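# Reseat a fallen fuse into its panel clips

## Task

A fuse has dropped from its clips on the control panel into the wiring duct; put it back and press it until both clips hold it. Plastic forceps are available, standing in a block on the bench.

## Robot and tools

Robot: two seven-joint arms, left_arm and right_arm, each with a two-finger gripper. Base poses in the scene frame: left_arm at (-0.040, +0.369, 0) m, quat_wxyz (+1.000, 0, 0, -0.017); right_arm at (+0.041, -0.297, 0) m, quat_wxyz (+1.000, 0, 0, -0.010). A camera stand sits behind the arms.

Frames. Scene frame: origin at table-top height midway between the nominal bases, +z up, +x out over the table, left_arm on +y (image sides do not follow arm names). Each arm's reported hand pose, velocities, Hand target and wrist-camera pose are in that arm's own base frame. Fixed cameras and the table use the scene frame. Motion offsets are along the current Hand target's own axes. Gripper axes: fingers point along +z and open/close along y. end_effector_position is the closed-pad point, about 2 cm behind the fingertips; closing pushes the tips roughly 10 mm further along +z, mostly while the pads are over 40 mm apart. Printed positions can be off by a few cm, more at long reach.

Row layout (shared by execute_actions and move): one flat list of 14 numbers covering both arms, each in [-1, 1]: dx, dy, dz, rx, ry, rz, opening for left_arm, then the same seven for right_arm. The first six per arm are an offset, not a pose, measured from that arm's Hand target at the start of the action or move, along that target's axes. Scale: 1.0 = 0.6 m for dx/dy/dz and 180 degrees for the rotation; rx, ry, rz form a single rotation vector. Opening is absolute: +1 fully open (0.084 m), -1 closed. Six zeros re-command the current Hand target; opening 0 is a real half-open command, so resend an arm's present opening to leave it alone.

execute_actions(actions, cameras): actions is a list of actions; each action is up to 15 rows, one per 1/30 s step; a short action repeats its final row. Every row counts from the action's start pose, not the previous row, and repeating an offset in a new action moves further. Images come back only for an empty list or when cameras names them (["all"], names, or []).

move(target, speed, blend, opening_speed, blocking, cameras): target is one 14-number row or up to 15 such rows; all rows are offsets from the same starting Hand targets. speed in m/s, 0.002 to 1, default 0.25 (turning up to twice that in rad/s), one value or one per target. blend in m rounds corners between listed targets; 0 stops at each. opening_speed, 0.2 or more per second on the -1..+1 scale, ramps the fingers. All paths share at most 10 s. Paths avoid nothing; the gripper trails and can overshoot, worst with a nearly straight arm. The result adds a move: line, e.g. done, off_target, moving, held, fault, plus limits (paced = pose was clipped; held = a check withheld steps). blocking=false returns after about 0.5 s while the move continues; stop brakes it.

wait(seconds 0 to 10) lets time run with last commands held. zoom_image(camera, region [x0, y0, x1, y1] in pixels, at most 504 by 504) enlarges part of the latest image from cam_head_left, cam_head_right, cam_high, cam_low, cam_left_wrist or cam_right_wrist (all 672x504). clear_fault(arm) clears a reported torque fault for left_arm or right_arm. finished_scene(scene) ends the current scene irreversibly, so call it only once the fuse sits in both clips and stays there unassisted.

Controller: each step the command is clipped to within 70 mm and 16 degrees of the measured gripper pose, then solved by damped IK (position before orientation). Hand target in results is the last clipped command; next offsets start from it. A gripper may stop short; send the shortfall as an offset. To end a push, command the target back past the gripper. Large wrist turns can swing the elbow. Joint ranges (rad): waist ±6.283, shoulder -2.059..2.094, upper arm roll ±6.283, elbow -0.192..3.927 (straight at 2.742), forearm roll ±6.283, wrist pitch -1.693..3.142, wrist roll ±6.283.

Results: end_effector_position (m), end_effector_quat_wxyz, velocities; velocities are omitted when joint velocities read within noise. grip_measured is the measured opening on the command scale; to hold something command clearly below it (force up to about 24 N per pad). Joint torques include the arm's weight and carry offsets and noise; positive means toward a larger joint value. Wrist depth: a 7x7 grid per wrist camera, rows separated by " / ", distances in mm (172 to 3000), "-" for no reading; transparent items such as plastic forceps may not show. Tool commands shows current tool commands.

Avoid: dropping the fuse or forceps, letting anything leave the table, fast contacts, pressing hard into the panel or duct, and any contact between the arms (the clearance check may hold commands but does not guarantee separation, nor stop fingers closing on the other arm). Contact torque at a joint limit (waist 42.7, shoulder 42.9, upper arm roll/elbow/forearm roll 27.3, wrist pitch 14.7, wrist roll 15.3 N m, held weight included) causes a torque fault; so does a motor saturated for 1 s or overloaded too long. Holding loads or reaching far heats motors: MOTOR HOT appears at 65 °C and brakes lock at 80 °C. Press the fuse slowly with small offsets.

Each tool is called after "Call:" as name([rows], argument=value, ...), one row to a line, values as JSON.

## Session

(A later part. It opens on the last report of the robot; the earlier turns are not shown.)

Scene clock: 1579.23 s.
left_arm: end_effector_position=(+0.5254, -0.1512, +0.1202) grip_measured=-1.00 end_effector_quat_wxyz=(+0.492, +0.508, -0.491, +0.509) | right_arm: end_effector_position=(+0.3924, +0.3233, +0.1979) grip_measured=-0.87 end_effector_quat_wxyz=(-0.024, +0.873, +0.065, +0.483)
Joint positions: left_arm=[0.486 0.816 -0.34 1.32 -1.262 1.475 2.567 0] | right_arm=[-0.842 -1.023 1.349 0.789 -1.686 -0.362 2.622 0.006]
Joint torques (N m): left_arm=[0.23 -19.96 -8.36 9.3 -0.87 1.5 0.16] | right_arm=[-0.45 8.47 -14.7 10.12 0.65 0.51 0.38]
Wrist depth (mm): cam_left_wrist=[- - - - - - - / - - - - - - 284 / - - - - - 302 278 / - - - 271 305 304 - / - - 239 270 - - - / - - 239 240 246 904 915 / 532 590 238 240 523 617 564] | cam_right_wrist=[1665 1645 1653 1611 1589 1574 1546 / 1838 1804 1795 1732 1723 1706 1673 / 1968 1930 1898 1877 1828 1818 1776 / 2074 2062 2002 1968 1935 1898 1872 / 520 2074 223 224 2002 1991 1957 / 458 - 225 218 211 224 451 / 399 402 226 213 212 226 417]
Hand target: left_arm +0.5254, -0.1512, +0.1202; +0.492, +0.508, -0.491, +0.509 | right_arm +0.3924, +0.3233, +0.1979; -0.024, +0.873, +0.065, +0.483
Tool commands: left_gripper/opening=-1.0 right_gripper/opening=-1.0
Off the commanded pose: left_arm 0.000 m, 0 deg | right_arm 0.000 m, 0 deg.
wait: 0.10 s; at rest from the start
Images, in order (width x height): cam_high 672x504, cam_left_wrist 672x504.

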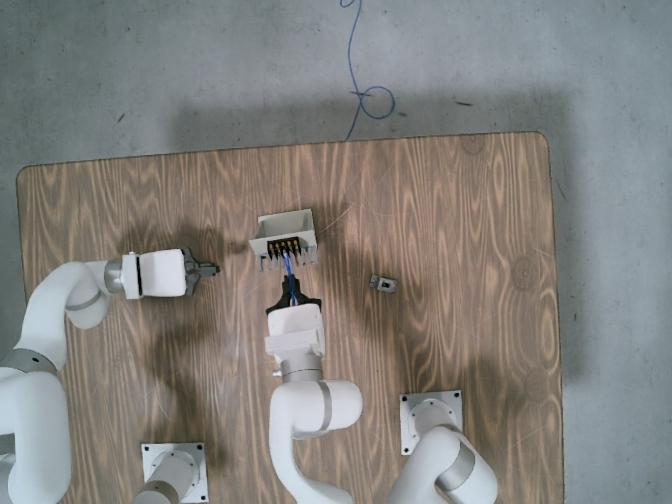

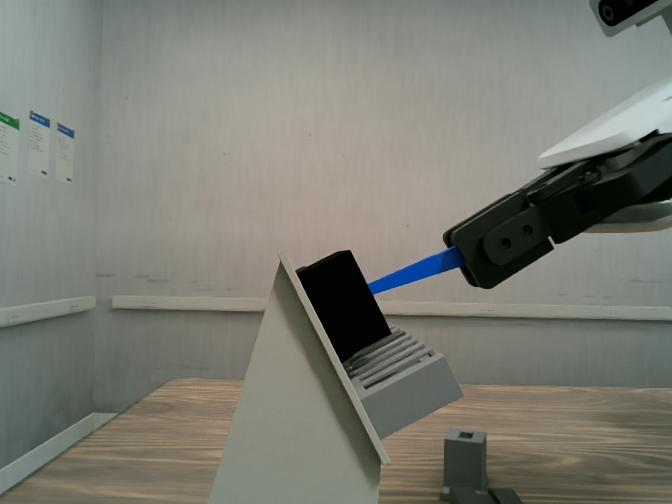

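Call:
move(target=[0, 0, 0, 0, 0, 0, -1, -0.0020, -0.0002, -0.0266, 0, 0, 0, -1], speed=0.1, cameras=["cam_right_wrist", "cam_left_wrist"])

Call:
zoom_image(camera="cam_right_wrist", region=[354, 354, 504, 504])

Call:
zoom_image(camera="cam_left_wrist", region=[320, 220, 440, 340])

Scene clock: 1591.23 s.
left_arm: end_effector_position=(+0.5254, -0.1512, +0.1202) grip_measured=-1.00 end_effector_quat_wxyz=(+0.492, +0.508, -0.491, +0.509) | right_arm: end_effector_position=(+0.3783, +0.3217, +0.2054) grip_measured=-0.87 end_effector_quat_wxyz=(-0.024, +0.873, +0.065, +0.483)
Joint positions: left_arm=[0.486 0.816 -0.34 1.32 -1.262 1.475 2.567 0] | right_arm=[-0.805 -1.091 1.301 0.786 -1.75 -0.431 2.713 0.006]
Joint torques (N m): left_arm=[0.36 -19.53 -8.62 9.31 -1 1.56 0.06] | right_arm=[-0.46 8.38 -14.86 9.95 0.74 0.34 0.23]
Wrist depth (mm): cam_left_wrist=[- - - - - - - / - - - - - - 296 / - - - - - 303 295 / - - - - 308 317 - / - - 239 269 - - - / - - 239 240 246 908 914 / 532 590 238 240 524 616 562] | cam_right_wrist=[1686 1665 1645 1619 1615 1589 1571 / 1877 1818 1804 1781 1749 1711 1686 / 1974 1985 1924 1888 1862 1813 1785 / 2099 2062 2014 1968 1951 1935 1888 / 533 2106 2074 240 240 1968 1979 / 470 474 241 228 227 240 479 / 409 410 242 238 227 242 427]
Hand target: left_arm +0.5254, -0.1512, +0.1202; +0.492, +0.508, -0.491, +0.509 | right_arm +0.3783, +0.3216, +0.2054; -0.024, +0.873, +0.065, +0.483
Off the commanded pose: left_arm 0.000 m, 0 deg | right_arm 0.000 m, 0 deg.
move: done
Images, in order (width x height): cam_left_wrist 672x504, cam_right_wrist 672x504.

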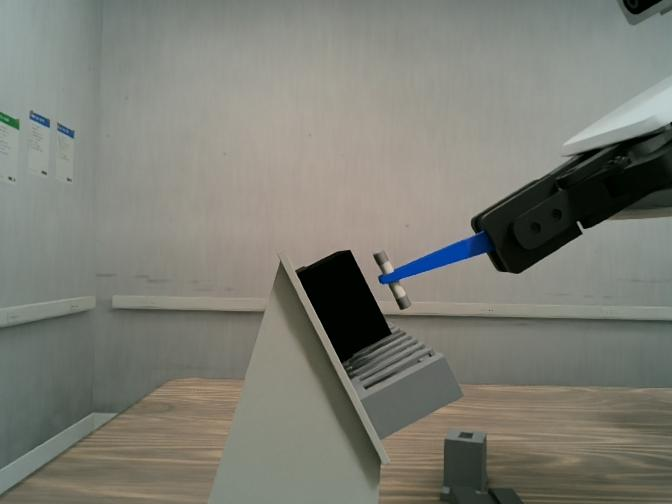

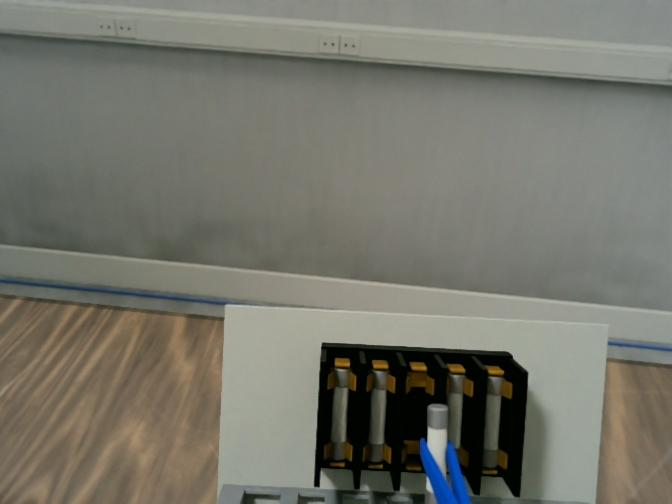

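Scaled by 3.360 from the camera's 672x504 image, which has a finer 960x720 frame.

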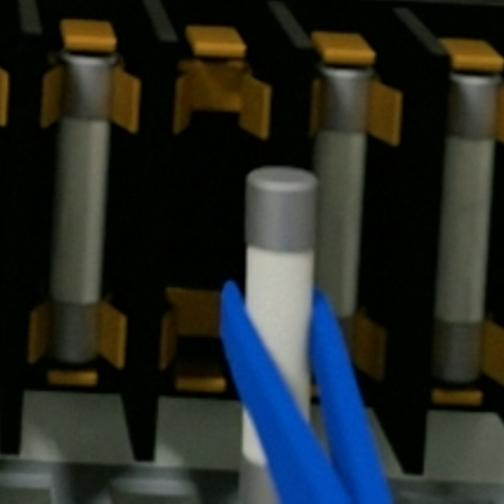

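Scaled by 4.200 from the camera's 672x504 image, which has a finer 960x720 frame.

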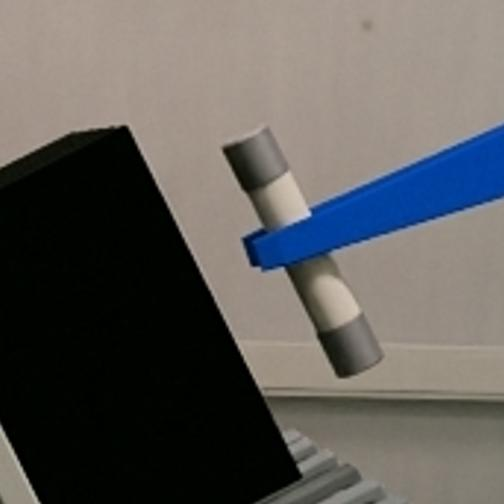

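Call:
move(target=[0, 0, 0, 0, 0, 0, -1, 0.0033, -0.0042, 0.0245, 0, 0.008, 0.0064, -1], speed=0.08, cameras=["cam_right_wrist", "cam_left_wrist"])

Call:
zoom_image(camera="cam_right_wrist", region=[364, 364, 504, 504])

Call:
zoom_image(camera="cam_left_wrist", region=[320, 220, 440, 340])

Scene clock: 1689.37 s.
left_arm: end_effector_position=(+0.5254, -0.1512, +0.1202) grip_measured=-1.00 end_effector_quat_wxyz=(+0.492, +0.508, -0.491, +0.509) | right_arm: end_effector_position=(+0.3914, +0.3259, +0.1992) grip_measured=-0.87 end_effector_quat_wxyz=(-0.030, +0.867, +0.055, +0.494)
Joint positions: left_arm=[0.486 0.816 -0.34 1.32 -1.262 1.475 2.567 0] | right_arm=[-0.819 -1.023 1.351 0.772 -1.654 -0.328 2.621 0.006]
Joint torques (N m): left_arm=[0.28 -19.79 -8.56 9.4 -0.97 1.64 0.1] | right_arm=[0.27 8.71 -14.05 10.11 1.32 0.95 0]
Wrist depth (mm): cam_left_wrist=[- - - - - - - / - - - - - - 279 / - - - - - 299 278 / - - - 270 303 301 - / - - 239 270 - - - / - - 239 240 246 903 920 / 531 590 238 240 522 618 565] | cam_right_wrist=[1690 1649 1638 1626 1604 1585 1593 / 1813 1795 1758 1745 1706 1698 1657 / 1946 1903 1867 1838 1828 1781 1763 / 2044 2026 1979 1940 1908 1882 1857 / 2044 2062 2050 2026 1979 1946 1957 / 476 462 226 226 213 226 457 / 411 412 227 - 213 227 409]
Hand target: left_arm +0.5254, -0.1512, +0.1202; +0.492, +0.508, -0.491, +0.509 | right_arm +0.3914, +0.3259, +0.1992; -0.030, +0.867, +0.055, +0.494
Off the commanded pose: left_arm 0.000 m, 0 deg | right_arm 0.000 m, 0 deg.
move: done
Images, in order (width x height): cam_left_wrist 672x504, cam_right_wrist 672x504.

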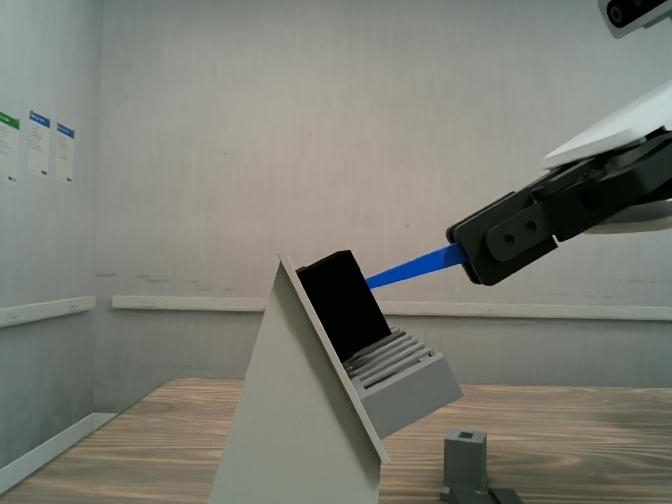

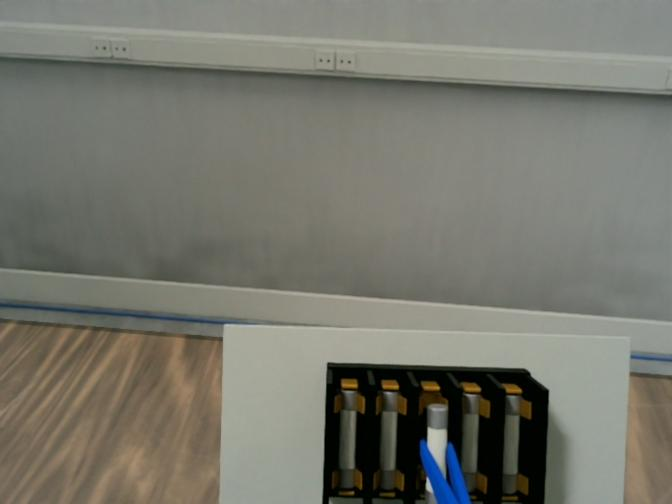

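Scaled by 3.600 from the camera's 672x504 image, which has a finer 960x720 frame.

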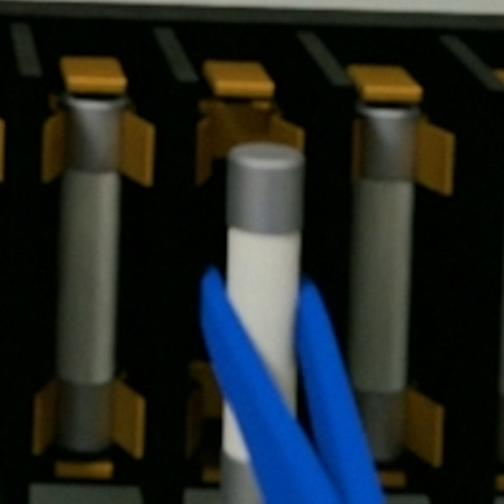

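Scaled by 4.200 from the camera's 672x504 image, which has a finer 960x720 frame.

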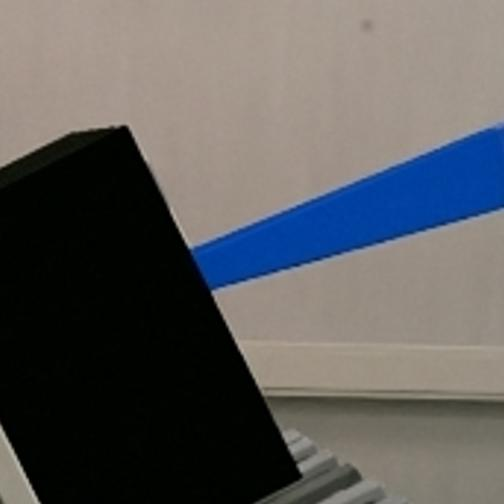

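Call:
move(target=[0, 0, 0, 0, 0, 0, -1, 0.0015, -0.0012, 0.0133, 0, 0, 0, -1], speed=0.04, cameras=["cam_right_wrist", "cam_left_wrist"])

Call:
zoom_image(camera="cam_right_wrist", region=[364, 364, 504, 504])

Scene clock: 1715.00 s.
left_arm: end_effector_position=(+0.5254, -0.1512, +0.1202) grip_measured=-1.00 end_effector_quat_wxyz=(+0.492, +0.508, -0.491, +0.509) | right_arm: end_effector_position=(+0.3985, +0.3275, +0.1959) grip_measured=-0.87 end_effector_quat_wxyz=(-0.030, +0.867, +0.055, +0.493)
Joint positions: left_arm=[0.486 0.816 -0.34 1.32 -1.262 1.475 2.567 0] | right_arm=[-0.837 -0.977 1.378 0.77 -1.599 -0.284 2.544 0.006]
Joint torques (N m): left_arm=[0.65 -20.1 -8.46 9.34 -0.91 1.59 0.11] | right_arm=[0.19 8.55 -13.88 10.49 1.41 0.75 -0.02]
Wrist depth (mm): cam_left_wrist=[- - - - - - - / - - - - - - 270 / - - - - - 297 268 / - - - 270 301 301 - / - - 240 270 - - - / - - 239 240 246 904 919 / 531 590 238 240 521 619 564] | cam_right_wrist=[1669 1638 1622 1615 1582 1571 1571 / 1828 1795 1767 1741 1698 1686 1661 / 1919 1903 1862 1823 1795 1785 1754 / 2026 2008 1974 1908 1898 1872 1852 / 2044 2056 2032 2014 1985 1951 1951 / 471 - 218 212 212 218 453 / 407 408 219 - 205 205 405]
Hand target: left_arm +0.5254, -0.1512, +0.1202; +0.492, +0.508, -0.491, +0.509 | right_arm +0.3985, +0.3275, +0.1959; -0.030, +0.867, +0.055, +0.494
Off the commanded pose: left_arm 0.000 m, 0 deg | right_arm 0.000 m, 0 deg.
move: done
Images, in order (width x height): cam_left_wrist 672x504, cam_right_wrist 672x504.

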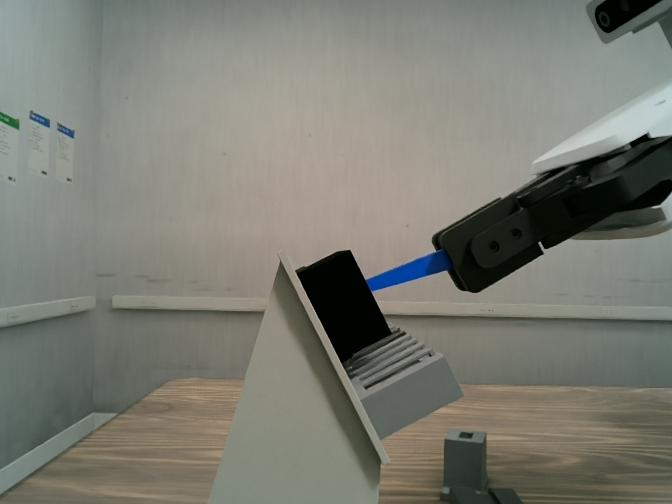

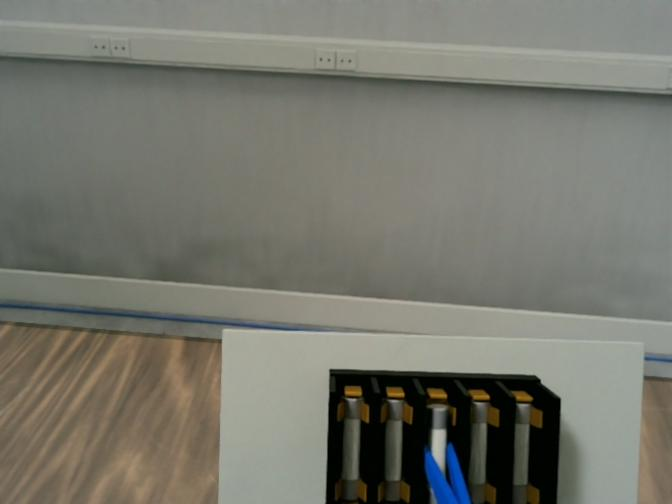

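Scaled by 3.600 from the camera's 672x504 image, which has a finer 960x720 frame.

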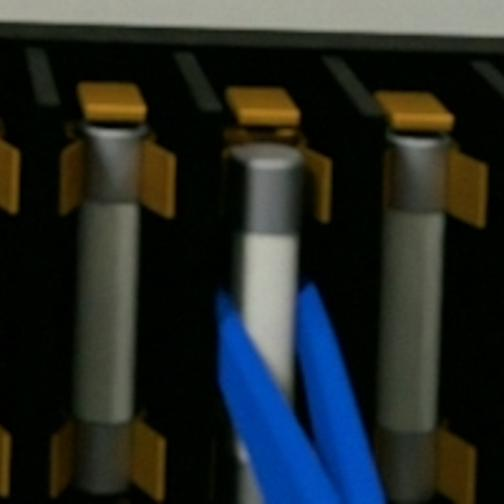

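Call:
move([
  [0, 0, 0, 0, 0, 0, -1, -0.0008, 0.0014, 0, 0, 0, 0, -1],
  [0, 0, 0, 0, 0, 0, -1, -0.0004, 0.0014, 0.0083, 0, 0, 0, -1],
], speed=0.03, cameras=["cam_right_wrist"])

Call:
zoom_image(camera="cam_right_wrist", region=[364, 364, 504, 504])

Scene clock: 1745.97 s.
left_arm: end_effector_position=(+0.5254, -0.1512, +0.1202) grip_measured=-1.00 end_effector_quat_wxyz=(+0.492, +0.508, -0.491, +0.509) | right_arm: end_effector_position=(+0.4027, +0.3273, +0.1932) grip_measured=-0.87 end_effector_quat_wxyz=(-0.029, +0.868, +0.055, +0.493)
Joint positions: left_arm=[0.486 0.816 -0.34 1.32 -1.262 1.475 2.567 0] | right_arm=[-0.848 -0.965 1.391 0.754 -1.512 -0.273 2.451 0.006]
Joint torques (N m): left_arm=[0.22 -19.92 -8.48 9.22 -0.94 1.64 0.13] | right_arm=[-0.49 7.81 -14.13 10.54 1.65 0.41 0]
Wrist depth (mm): cam_left_wrist=[- - - - - - - / - - - - - - 270 / - - - - - 291 268 / - - - 270 298 300 - / - - 240 270 - - - / - - 239 240 246 902 922 / 531 589 238 240 524 614 565] | cam_right_wrist=[1681 1657 1619 1596 1589 1557 1567 / 1804 1772 1767 1723 1706 1694 1649 / 1919 1888 1857 1828 1799 1781 1763 / 2020 1996 1974 1935 1903 1882 1857 / 2056 2068 2038 2002 1974 1951 1946 / 467 - 213 213 205 213 449 / 403 - 214 208 200 200 402]
Hand target: left_arm +0.5254, -0.1512, +0.1202; +0.492, +0.508, -0.491, +0.509 | right_arm +0.4028, +0.3272, +0.1931; -0.030, +0.867, +0.055, +0.494
Off the commanded pose: left_arm 0.000 m, 0 deg | right_arm 0.000 m, 0 deg.
move: done
Images, in order (width x height): cam_right_wrist 672x504.

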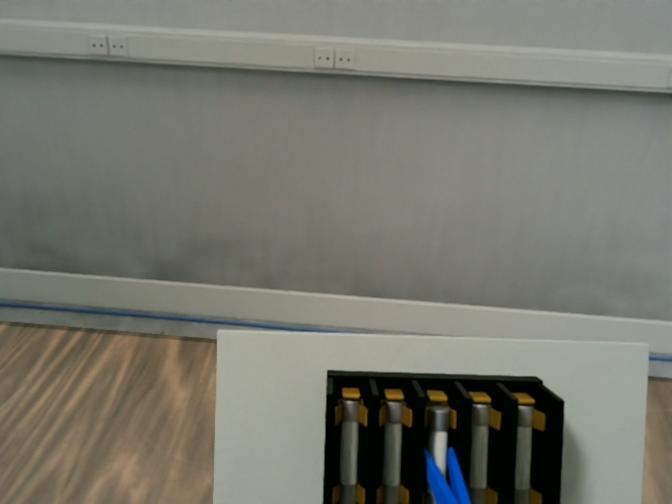

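Scaled by 3.600 from the camera's 672x504 image, which has a finer 960x720 frame.

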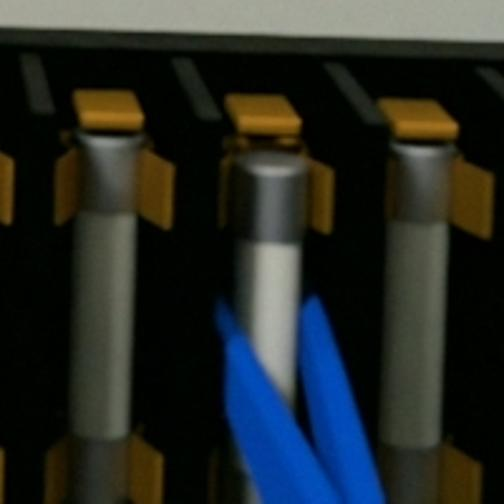

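Call:
move(target=[0, 0, 0, 0, 0, 0, -1, 0.0006, 0, 0.0075, 0, 0, 0, -1], speed=0.03, cameras=["cam_right_wrist", "cam_left_wrist"])

Call:
zoom_image(camera="cam_right_wrist", region=[364, 364, 504, 504])

Call:
zoom_image(camera="cam_left_wrist", region=[320, 220, 520, 340])

Scene clock: 1753.97 s.
left_arm: end_effector_position=(+0.5254, -0.1512, +0.1202) grip_measured=-1.00 end_effector_quat_wxyz=(+0.492, +0.508, -0.491, +0.509) | right_arm: end_effector_position=(+0.4068, +0.3277, +0.1912) grip_measured=-0.87 end_effector_quat_wxyz=(-0.030, +0.867, +0.055, +0.493)
Joint positions: left_arm=[0.486 0.816 -0.34 1.32 -1.262 1.475 2.567 0] | right_arm=[-0.873 -1.013 1.395 0.746 -1.424 -0.319 2.389 0.006]
Joint torques (N m): left_arm=[0.31 -19.95 -8.49 9.3 -0.95 1.69 0.17] | right_arm=[-12.58 6.54 -17.23 9.08 3.14 8.38 0.05]
Wrist depth (mm): cam_left_wrist=[- - - - - - - / - - - - - - 269 / - - - - - 290 268 / - - - 270 297 299 - / - - 239 270 - - - / - - 239 240 246 903 924 / 532 589 238 240 523 612 566] | cam_right_wrist=[1686 1638 1619 1600 1578 1557 1543 / 1809 1785 1741 1723 1698 1669 1669 / 1924 1898 1862 1823 1799 1776 1736 / 2044 1979 1974 1930 1898 1872 1852 / 2038 2062 2020 1991 1962 1940 1919 / 465 - 209 208 203 203 209 / 400 - 210 198 192 196 398]
Hand target: left_arm +0.5254, -0.1512, +0.1202; +0.492, +0.508, -0.491, +0.509 | right_arm +0.4068, +0.3277, +0.1912; -0.030, +0.867, +0.055, +0.494
Off the commanded pose: left_arm 0.000 m, 0 deg | right_arm 0.000 m, 0 deg.
move: done
Images, in order (width x height): cam_left_wrist 672x504, cam_right_wrist 672x504.

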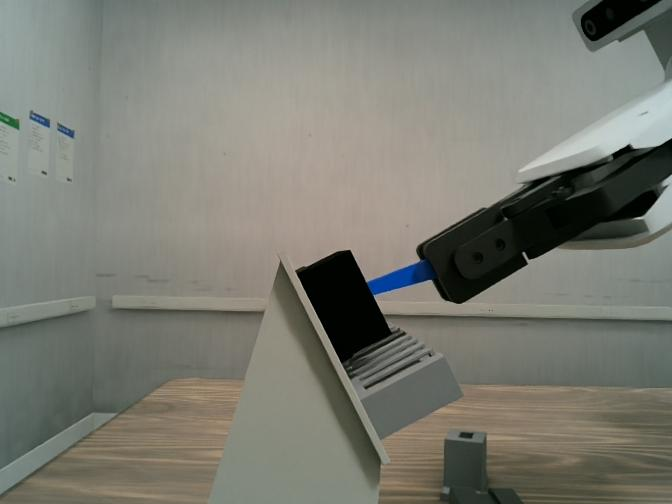

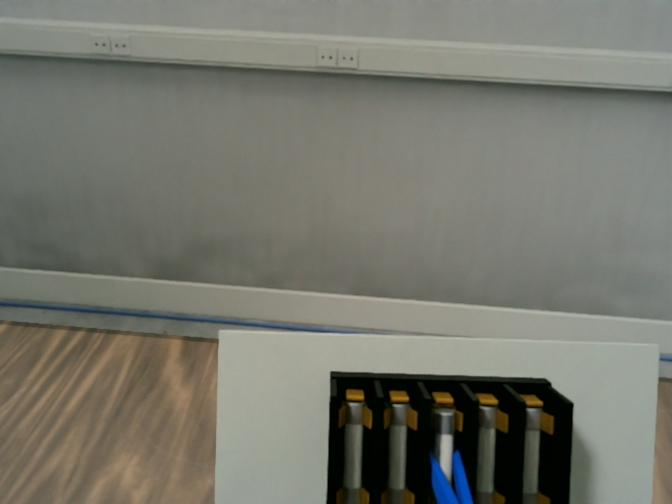

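Scaled by 3.600 from the camera's 672x504 image, which has a finer 960x720 frame.

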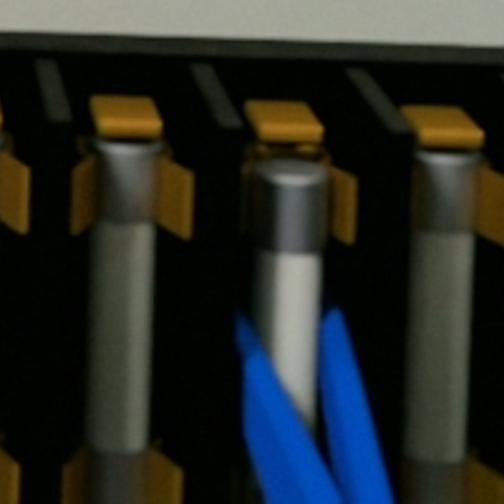

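Scaled by 2.520 from the camera's 672x504 image, which has a finer 960x720 frame.

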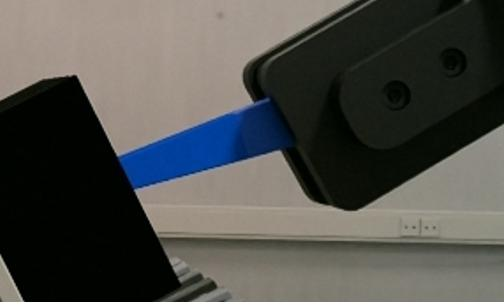

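Call:
move(target=[0, 0, 0, 0, 0, 0, -1, -0.0003, 0, -0.0033, 0, 0, 0, -1], speed=0.03, cameras=["cam_right_wrist"])

Call:
zoom_image(camera="cam_right_wrist", region=[364, 364, 504, 504])

Scene clock: 1767.63 s.
left_arm: end_effector_position=(+0.5254, -0.1512, +0.1202) grip_measured=-1.00 end_effector_quat_wxyz=(+0.492, +0.508, -0.491, +0.509) | right_arm: end_effector_position=(+0.4050, +0.3274, +0.1920) grip_measured=-0.87 end_effector_quat_wxyz=(-0.030, +0.867, +0.055, +0.494)
Joint positions: left_arm=[0.486 0.816 -0.34 1.32 -1.262 1.475 2.567 0] | right_arm=[-0.863 -1.005 1.39 0.743 -1.437 -0.311 2.396 0.006]
Joint torques (N m): left_arm=[0.17 -20.1 -8.57 9.3 -1.04 1.58 0.12] | right_arm=[-0.07 8.31 -14.09 10.71 1.68 0.81 0.45]
Wrist depth (mm): cam_left_wrist=[- - - - - - - / - - - - - - 268 / - - - - - 293 271 / - - - 271 297 299 - / - - 239 270 - - - / - - 239 240 246 907 922 / 531 588 238 240 523 616 566] | cam_right_wrist=[1669 1626 1615 1611 1589 1567 1574 / 1813 1790 1767 1723 1715 1681 1657 / 1908 1882 1852 1813 1804 1772 1732 / 2032 1991 1962 1930 1903 1857 1842 / 2056 2044 2014 1991 1985 1968 1957 / 466 - 210 210 203 210 447 / 403 - 211 205 196 211 400]
Hand target: left_arm +0.5254, -0.1512, +0.1202; +0.492, +0.508, -0.491, +0.509 | right_arm +0.4050, +0.3275, +0.1920; -0.030, +0.867, +0.055, +0.494
Off the commanded pose: left_arm 0.000 m, 0 deg | right_arm 0.000 m, 0 deg.
move: done
Images, in order (width x height): cam_right_wrist 672x504.

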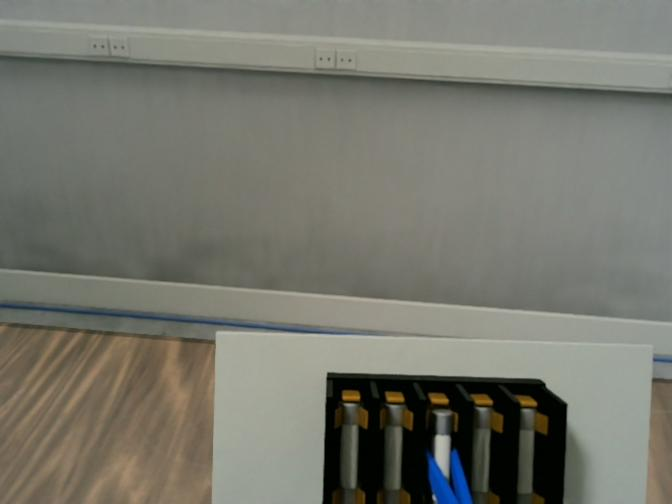

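Scaled by 3.600 from the camera's 672x504 image, which has a finer 960x720 frame.

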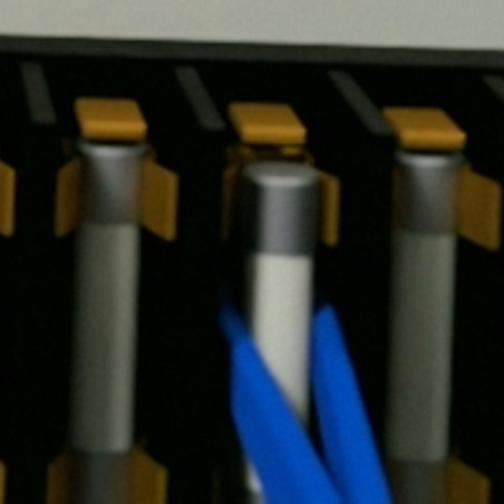

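Call:
move([
  [0, 0, 0, 0, 0, 0, -1, -0.0002, 0, -0.0033, 0, 0, 0, -1],
  [0, 0, 0, 0, 0, 0, -1, 0.0015, -0.0004, -0.0033, 0, 0, 0, -1],
  [0, 0, 0, 0, 0, 0, -1, 0.0017, -0.0004, 0.0017, 0, 0, 0, -1],
], speed=0.03, cameras=["cam_right_wrist"])

Call:
zoom_image(camera="cam_right_wrist", region=[384, 384, 504, 504])

Scene clock: 1891.53 s.
left_arm: end_effector_position=(+0.5254, -0.1512, +0.1202) grip_measured=-1.00 end_effector_quat_wxyz=(+0.492, +0.508, -0.491, +0.509) | right_arm: end_effector_position=(+0.4064, +0.3279, +0.1924) grip_measured=-0.87 end_effector_quat_wxyz=(-0.030, +0.867, +0.055, +0.494)
Joint positions: left_arm=[0.486 0.816 -0.34 1.32 -1.262 1.475 2.567 0] | right_arm=[-0.868 -1 1.393 0.748 -1.44 -0.308 2.398 0.006]
Joint torques (N m): left_arm=[0.33 -19.83 -8.37 9.36 -0.93 1.7 0.02] | right_arm=[-0.38 7.83 -14.63 10.17 1.75 0.24 0.03]
Wrist depth (mm): cam_left_wrist=[- - - - - - - / - - - - - - 275 / - - - - - 289 268 / - - - 271 297 - - / - - 239 270 - - - / - - 239 240 245 901 915 / 531 588 238 240 523 616 565] | cam_right_wrist=[1669 1642 1638 1604 1582 1557 1550 / 1804 1772 1763 1732 1711 1681 1653 / 1930 1877 1852 1818 1828 1767 1758 / 2026 1991 1974 1914 1898 1862 1833 / 2044 2050 2008 1979 1974 1968 1946 / 467 - 209 209 203 209 448 / 403 - 210 - 192 210 401]
Hand target: left_arm +0.5254, -0.1512, +0.1202; +0.492, +0.508, -0.491, +0.509 | right_arm +0.4064, +0.3279, +0.1924; -0.030, +0.867, +0.055, +0.494
Off the commanded pose: left_arm 0.000 m, 0 deg | right_arm 0.000 m, 0 deg.
move: done
Images, in order (width x height): cam_right_wrist 672x504.

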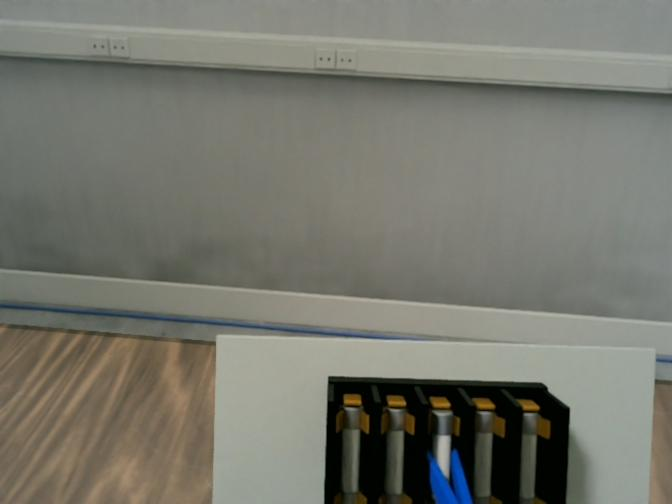

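Scaled by 4.200 from the camera's 672x504 image, which has a finer 960x720 frame.

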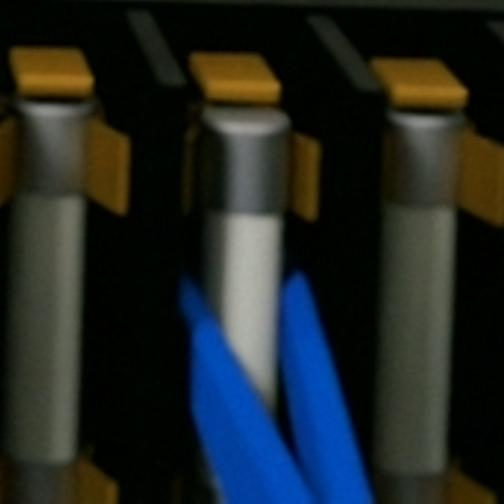

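Call:
move(target=[0, 0, 0, 0, 0, 0, -1, 0.0002, -0.0005, 0.0033, 0, 0, 0, -1], speed=0.03, cameras=["cam_right_wrist", "cam_left_wrist"])

Call:
zoom_image(camera="cam_right_wrist", region=[384, 384, 504, 504])

Call:
zoom_image(camera="cam_left_wrist", region=[320, 220, 520, 340])

Scene clock: 1905.67 s.
left_arm: end_effector_position=(+0.5254, -0.1512, +0.1202) grip_measured=-1.00 end_effector_quat_wxyz=(+0.492, +0.508, -0.491, +0.509) | right_arm: end_effector_position=(+0.4080, +0.3284, +0.1914) grip_measured=-0.87 end_effector_quat_wxyz=(-0.030, +0.867, +0.056, +0.494)
Joint positions: left_arm=[0.486 0.816 -0.34 1.32 -1.262 1.475 2.567 0] | right_arm=[-0.878 -1.012 1.397 0.75 -1.422 -0.32 2.387 0.006]
Joint torques (N m): left_arm=[0.23 -19.93 -8.48 9.25 -1.07 1.69 0.11] | right_arm=[-12.93 6.21 -17.89 9.3 3.63 8.52 0]
Wrist depth (mm): cam_left_wrist=[- - - - - - - / - - - - - - 267 / - - - - - 293 267 / - - - 270 295 298 - / - - 239 270 - - - / - - 239 240 246 908 920 / 534 588 238 240 522 615 565] | cam_right_wrist=[1665 1657 1630 1607 1578 1560 1543 / 1813 1785 1754 1715 1694 1673 1645 / 1919 1888 1842 1828 1795 1754 1732 / 2032 1996 1940 1908 1903 1857 1833 / 2032 2056 2002 1968 1968 1940 1935 / 464 - 208 202 201 204 208 / 400 - 209 194 191 196 209]
Hand target: left_arm +0.5254, -0.1512, +0.1202; +0.492, +0.508, -0.491, +0.509 | right_arm +0.4081, +0.3284, +0.1915; -0.030, +0.867, +0.055, +0.494
Off the commanded pose: left_arm 0.000 m, 0 deg | right_arm 0.000 m, 0 deg.
move: done
Images, in order (width x height): cam_left_wrist 672x504, cam_right_wrist 672x504.

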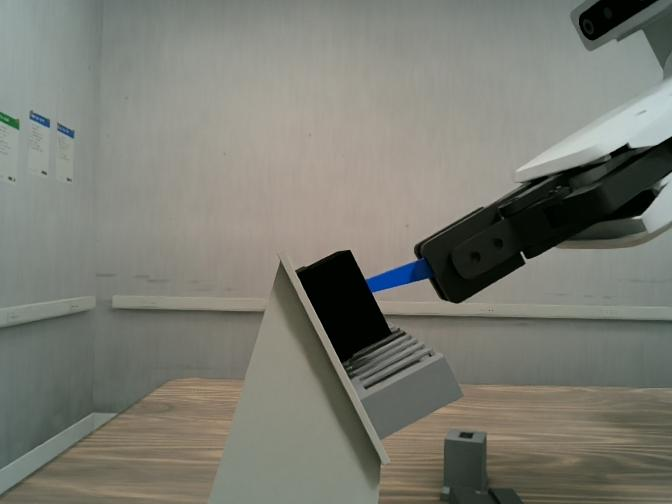

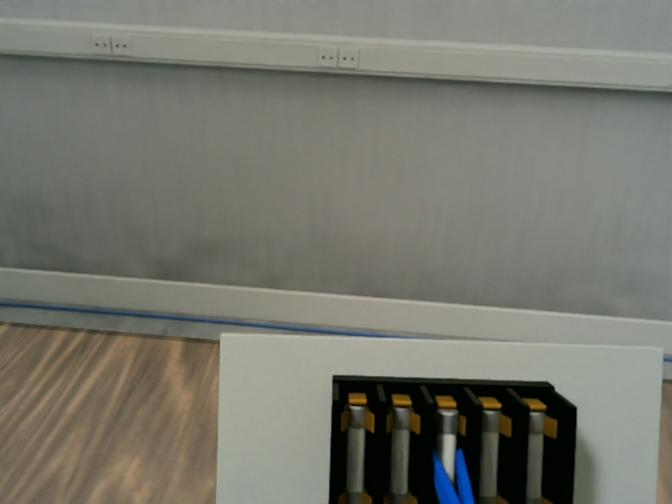

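Scaled by 4.200 from the camera's 672x504 image, which has a finer 960x720 frame.

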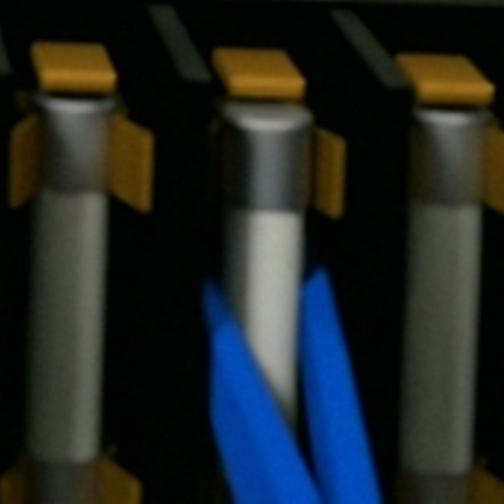

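Scaled by 2.520 from the camera's 672x504 image, which has a finer 960x720 frame.

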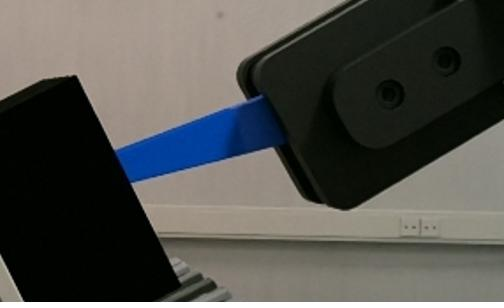

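Call:
zoom_image(camera="cam_right_wrist", region=[384, 394, 444, 454])

Call:
zoom_image(camera="cam_right_wrist", region=[424, 394, 484, 454])

Scaled by 8.400 from the camera's 672x504 image, which has a finer 960x720 frame.

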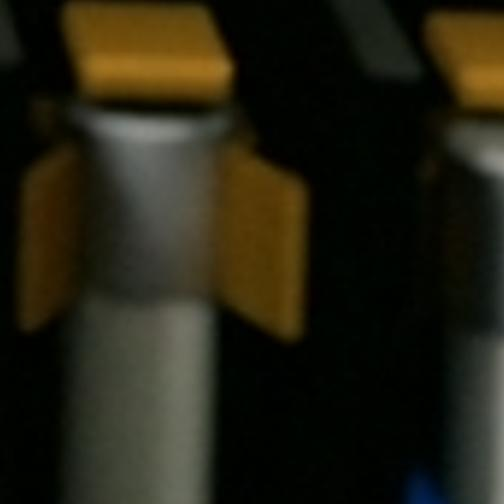

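Scaled by 8.400 from the camera's 672x504 image, which has a finer 960x720 frame.

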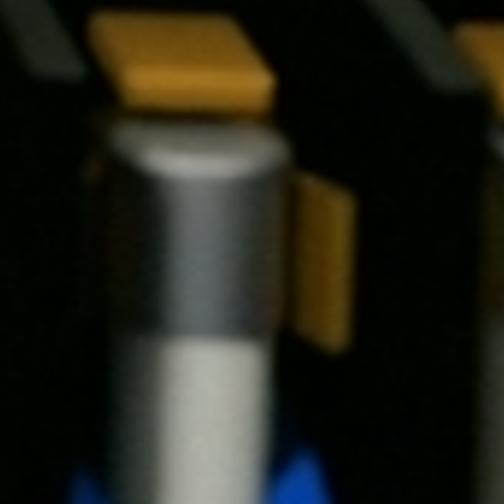

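Call:
move([
  [0, 0, 0, 0, 0, 0, -1, -0.0001, 0.0004, -0.0040, 0, 0, 0, -1],
  [0, 0, 0, 0, 0, 0, -1, -0.0001, 0.0004, -0.0040, 0, 0, 0, -0.83],
  [0, 0, 0, 0, 0, 0, -1, -0.0008, 0.0004, -0.0100, 0, 0, 0, -0.83],
], speed=0.03, opening_speed=0.4, cameras=["cam_right_wrist"])

Call:
zoom_image(camera="cam_right_wrist", region=[384, 384, 504, 504])

Scene clock: 1972.67 s.
left_arm: end_effector_position=(+0.5254, -0.1512, +0.1202) grip_measured=-1.00 end_effector_quat_wxyz=(+0.492, +0.508, -0.491, +0.509) | right_arm: end_effector_position=(+0.4028, +0.3275, +0.1941) grip_measured=-0.85 end_effector_quat_wxyz=(-0.030, +0.867, +0.056, +0.494)
Joint positions: left_arm=[0.486 0.816 -0.34 1.32 -1.262 1.475 2.567 0] | right_arm=[-0.848 -0.977 1.386 0.748 -1.484 -0.285 2.427 0.007]
Joint torques (N m): left_arm=[0.31 -19.82 -8.49 9.27 -0.91 1.55 0.21] | right_arm=[0.33 8.37 -14.01 11.23 1.2 0.75 0.17]
Wrist depth (mm): cam_left_wrist=[- - - - - - - / - - - - - - 268 / - - - - - 293 269 / - - - 270 297 - - / - - 239 270 - - - / - - 239 239 245 897 924 / 532 588 238 240 523 614 566] | cam_right_wrist=[1669 1634 1626 1596 1589 1550 1567 / 1809 1781 1758 1732 1698 1677 1657 / 1908 1898 1862 1833 1804 1785 1745 / 2050 1979 1974 1930 1903 1867 1852 / 2056 2062 2044 2014 1985 1957 1935 / 470 - 214 213 206 213 449 / 405 - 214 208 200 201 403]
Hand target: left_arm +0.5254, -0.1512, +0.1202; +0.492, +0.508, -0.491, +0.509 | right_arm +0.4028, +0.3275, +0.1941; -0.030, +0.867, +0.055, +0.494
Off the commanded pose: left_arm 0.000 m, 0 deg | right_arm 0.000 m, 0 deg.
move: done
Images, in order (width x height): cam_right_wrist 672x504.

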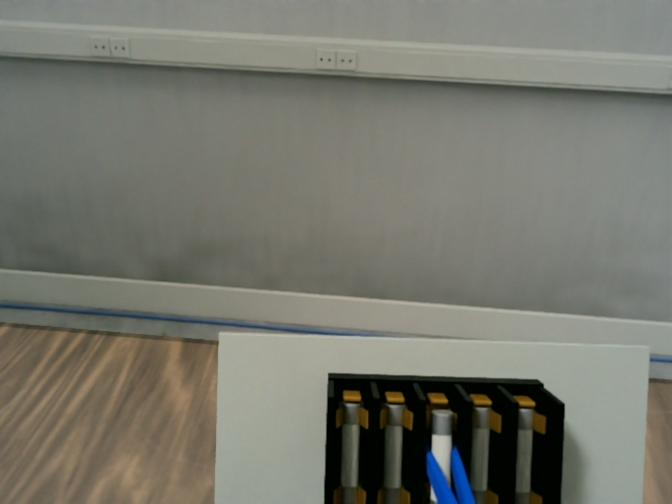

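Scaled by 4.200 from the camera's 672x504 image, which has a finer 960x720 frame.

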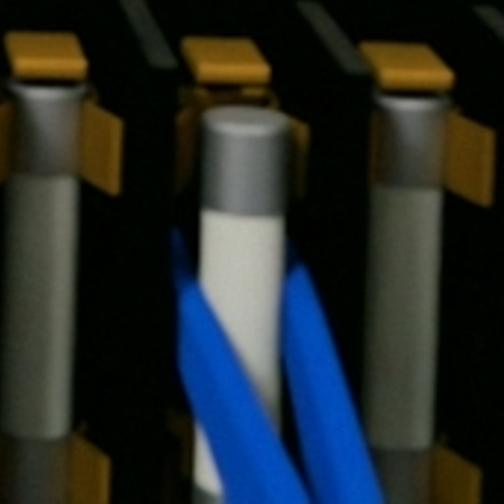

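Call:
move([
  [0, 0, 0, 0, 0, 0, -1, 0.0001, 0, -0.0050, 0, 0, 0, -1],
  [0, 0, 0, 0, 0, 0, -1, 0.0083, 0, -0.0058, 0, -0.022, 0, -1],
], speed=0.05, cameras=["cam_right_wrist"])

Call:
zoom_image(camera="cam_right_wrist", region=[384, 384, 504, 504])

Scene clock: 1993.77 s.
left_arm: end_effector_position=(+0.5254, -0.1512, +0.1202) grip_measured=-1.00 end_effector_quat_wxyz=(+0.492, +0.508, -0.491, +0.509) | right_arm: end_effector_position=(+0.4023, +0.3274, +0.2002) grip_measured=-0.87 end_effector_quat_wxyz=(-0.028, +0.884, +0.057, +0.463)
Joint positions: left_arm=[0.486 0.816 -0.34 1.32 -1.262 1.475 2.567 0] | right_arm=[-0.93 -1.049 1.359 0.877 -1.754 -0.458 2.716 0.006]
Joint torques (N m): left_arm=[0.53 -19.83 -8.48 9.23 -1.06 1.68 0.22] | right_arm=[-0.6 9.4 -15.22 10.07 0.63 0.35 0.13]
Wrist depth (mm): cam_left_wrist=[- - - - - - - / - - - - - - 270 / - - - - - 291 270 / - - - 270 301 - - / - - 239 269 - - - / - - 239 240 246 901 919 / 531 590 238 240 523 616 566] | cam_right_wrist=[1723 1698 1686 1657 1567 1539 1529 / 1862 1828 1790 1754 1741 1719 1673 / 1991 1957 1930 1888 1857 1833 1790 / 2062 2062 2038 1996 1974 1951 1908 / 508 1979 514 1935 1946 1962 1946 / 452 - 216 214 207 214 435 / 395 397 218 209 204 204 394]
Hand target: left_arm +0.5254, -0.1512, +0.1202; +0.492, +0.508, -0.491, +0.509 | right_arm +0.4023, +0.3274, +0.2002; -0.028, +0.884, +0.057, +0.463
Off the commanded pose: left_arm 0.000 m, 0 deg | right_arm 0.000 m, 0 deg.
move: done
Images, in order (width x height): cam_right_wrist 672x504.

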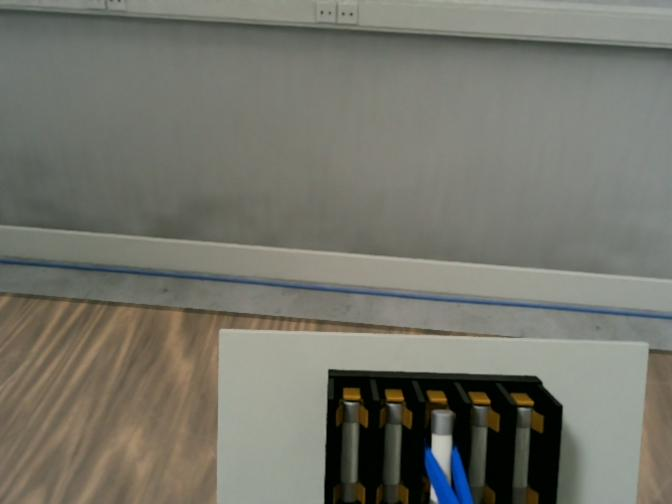

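Scaled by 4.200 from the camera's 672x504 image, which has a finer 960x720 frame.

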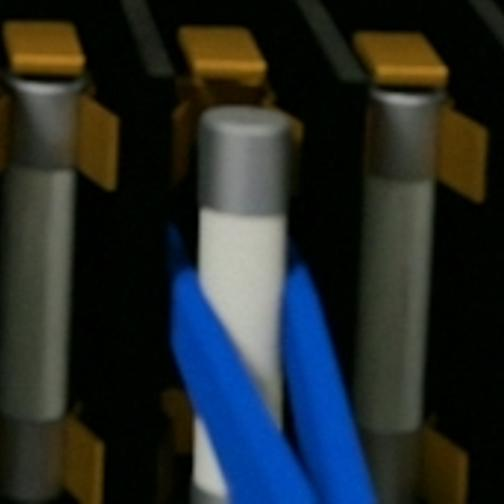

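Call:
move([
  [0, 0, 0, 0, 0, 0, -1, -0.0025, 0, 0.0003, 0, 0, 0, -1],
  [0, 0, 0, 0, 0, 0, -1, -0.0017, 0, 0.0070, 0, 0, 0, -1],
], speed=0.05, cameras=["cam_right_wrist"])

Call:
zoom_image(camera="cam_right_wrist", region=[384, 384, 504, 504])

Scene clock: 2032.13 s.
left_arm: end_effector_position=(+0.5254, -0.1512, +0.1202) grip_measured=-1.00 end_effector_quat_wxyz=(+0.492, +0.508, -0.491, +0.509) | right_arm: end_effector_position=(+0.4052, +0.3278, +0.1969) grip_measured=-0.87 end_effector_quat_wxyz=(-0.028, +0.884, +0.057, +0.463)
Joint positions: left_arm=[0.486 0.816 -0.34 1.32 -1.262 1.475 2.567 0] | right_arm=[-0.939 -1.037 1.373 0.877 -1.74 -0.442 2.699 0.006]
Joint torques (N m): left_arm=[0.2 -20.04 -8.51 9.27 -0.99 1.53 0.17] | right_arm=[-0.47 9.69 -14.84 9.77 1.14 0.95 0.02]
Wrist depth (mm): cam_left_wrist=[- - - - - - - / - - - - - - 267 / - - - - - 286 271 / - - - 270 297 - - / - - 239 270 - - - / - - 239 240 246 907 915 / 532 589 238 240 524 623 565] | cam_right_wrist=[1728 1694 1665 1649 1571 1539 1539 / 1867 1813 1776 1758 1741 1715 1677 / 1974 1946 1914 1867 1862 1833 1790 / 2074 2044 2044 1991 1974 1935 1914 / 503 1957 509 1930 1940 1940 1951 / 446 - 212 210 205 210 431 / 391 - 214 207 191 200 390]
Hand target: left_arm +0.5254, -0.1512, +0.1202; +0.492, +0.508, -0.491, +0.509 | right_arm +0.4052, +0.3278, +0.1969; -0.028, +0.884, +0.057, +0.463
Off the commanded pose: left_arm 0.000 m, 0 deg | right_arm 0.000 m, 0 deg.
move: done
Images, in order (width x height): cam_right_wrist 672x504.

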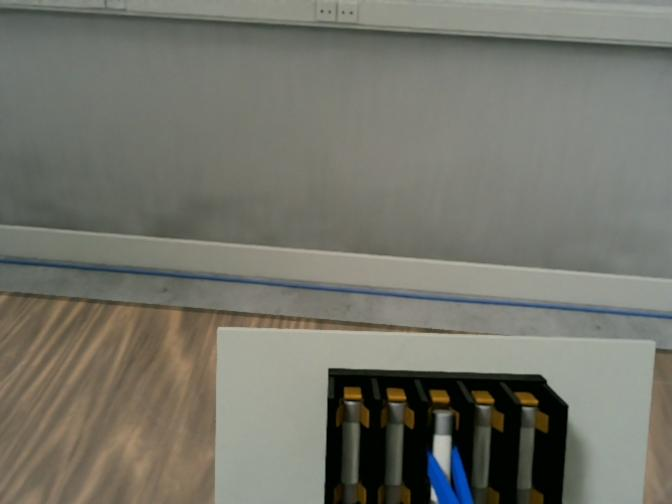

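Scaled by 4.200 from the camera's 672x504 image, which has a finer 960x720 frame.

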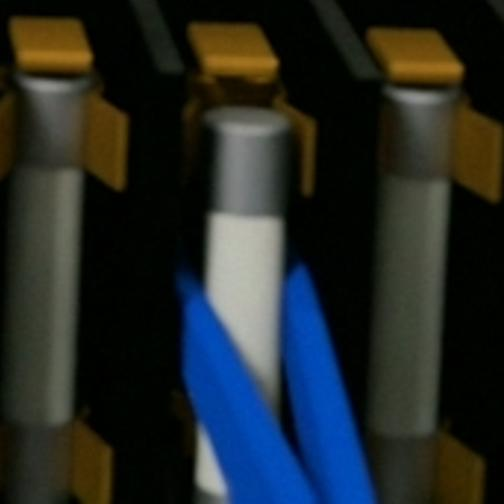

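Call:
move([
  [0, 0, 0, 0, 0, 0, -1, -0.0005, 0.0007, 0, 0, 0, 0, -1],
  [0, 0, 0, 0, 0, 0, -1, 0.0001, 0.0007, 0.0050, 0, 0, 0, -1],
], speed=0.04, cameras=["cam_right_wrist"])

Call:
zoom_image(camera="cam_right_wrist", region=[384, 384, 504, 504])

Scene clock: 2050.07 s.
left_arm: end_effector_position=(+0.5254, -0.1512, +0.1202) grip_measured=-1.00 end_effector_quat_wxyz=(+0.492, +0.508, -0.491, +0.509) | right_arm: end_effector_position=(+0.4077, +0.3277, +0.1953) grip_measured=-0.87 end_effector_quat_wxyz=(-0.028, +0.884, +0.057, +0.463)
Joint positions: left_arm=[0.486 0.816 -0.34 1.32 -1.262 1.475 2.567 0] | right_arm=[-0.947 -1.026 1.383 0.877 -1.729 -0.431 2.683 0.006]
Joint torques (N m): left_arm=[0.2 -20.12 -8.44 9.23 -0.97 1.64 0.03] | right_arm=[-0.46 9.25 -14.77 9.93 1.24 0.79 0.02]
Wrist depth (mm): cam_left_wrist=[- - - - - - - / - - - - - - 269 / - - - - - 289 267 / - - - 270 297 - - / - - 239 270 - - - / - - 239 240 246 906 922 / 531 590 238 240 523 616 565] | cam_right_wrist=[1711 1690 1669 1665 1560 1550 1529 / 1857 1813 1776 1749 1732 1711 1669 / 1974 1962 1919 1877 1852 1823 1795 / 2050 2062 2002 2014 1974 1946 1898 / 501 1940 506 1924 1930 1946 1957 / 444 - 209 207 200 207 209 / 390 - 211 - 190 210 389]
Hand target: left_arm +0.5254, -0.1512, +0.1202; +0.492, +0.508, -0.491, +0.509 | right_arm +0.4077, +0.3277, +0.1953; -0.028, +0.884, +0.057, +0.463
Off the commanded pose: left_arm 0.000 m, 0 deg | right_arm 0.000 m, 0 deg.
move: done
Images, in order (width x height): cam_right_wrist 672x504.

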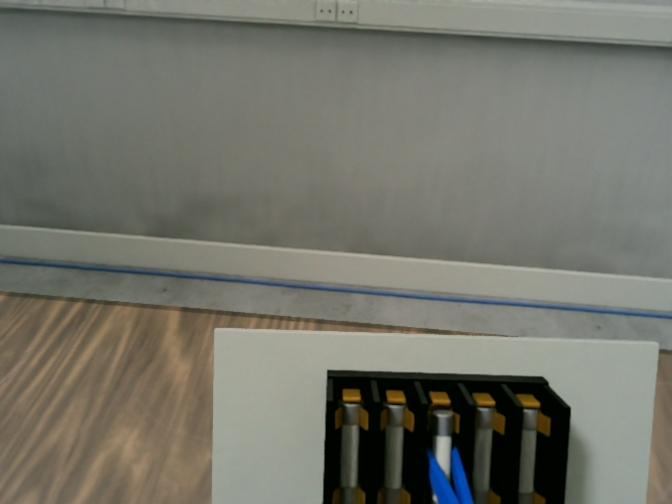

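Scaled by 4.200 from the camera's 672x504 image, which has a finer 960x720 frame.

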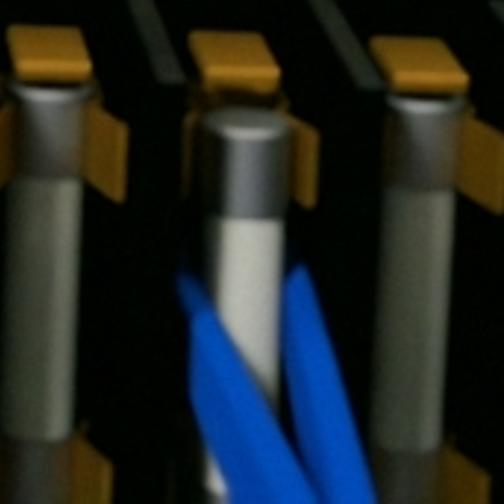

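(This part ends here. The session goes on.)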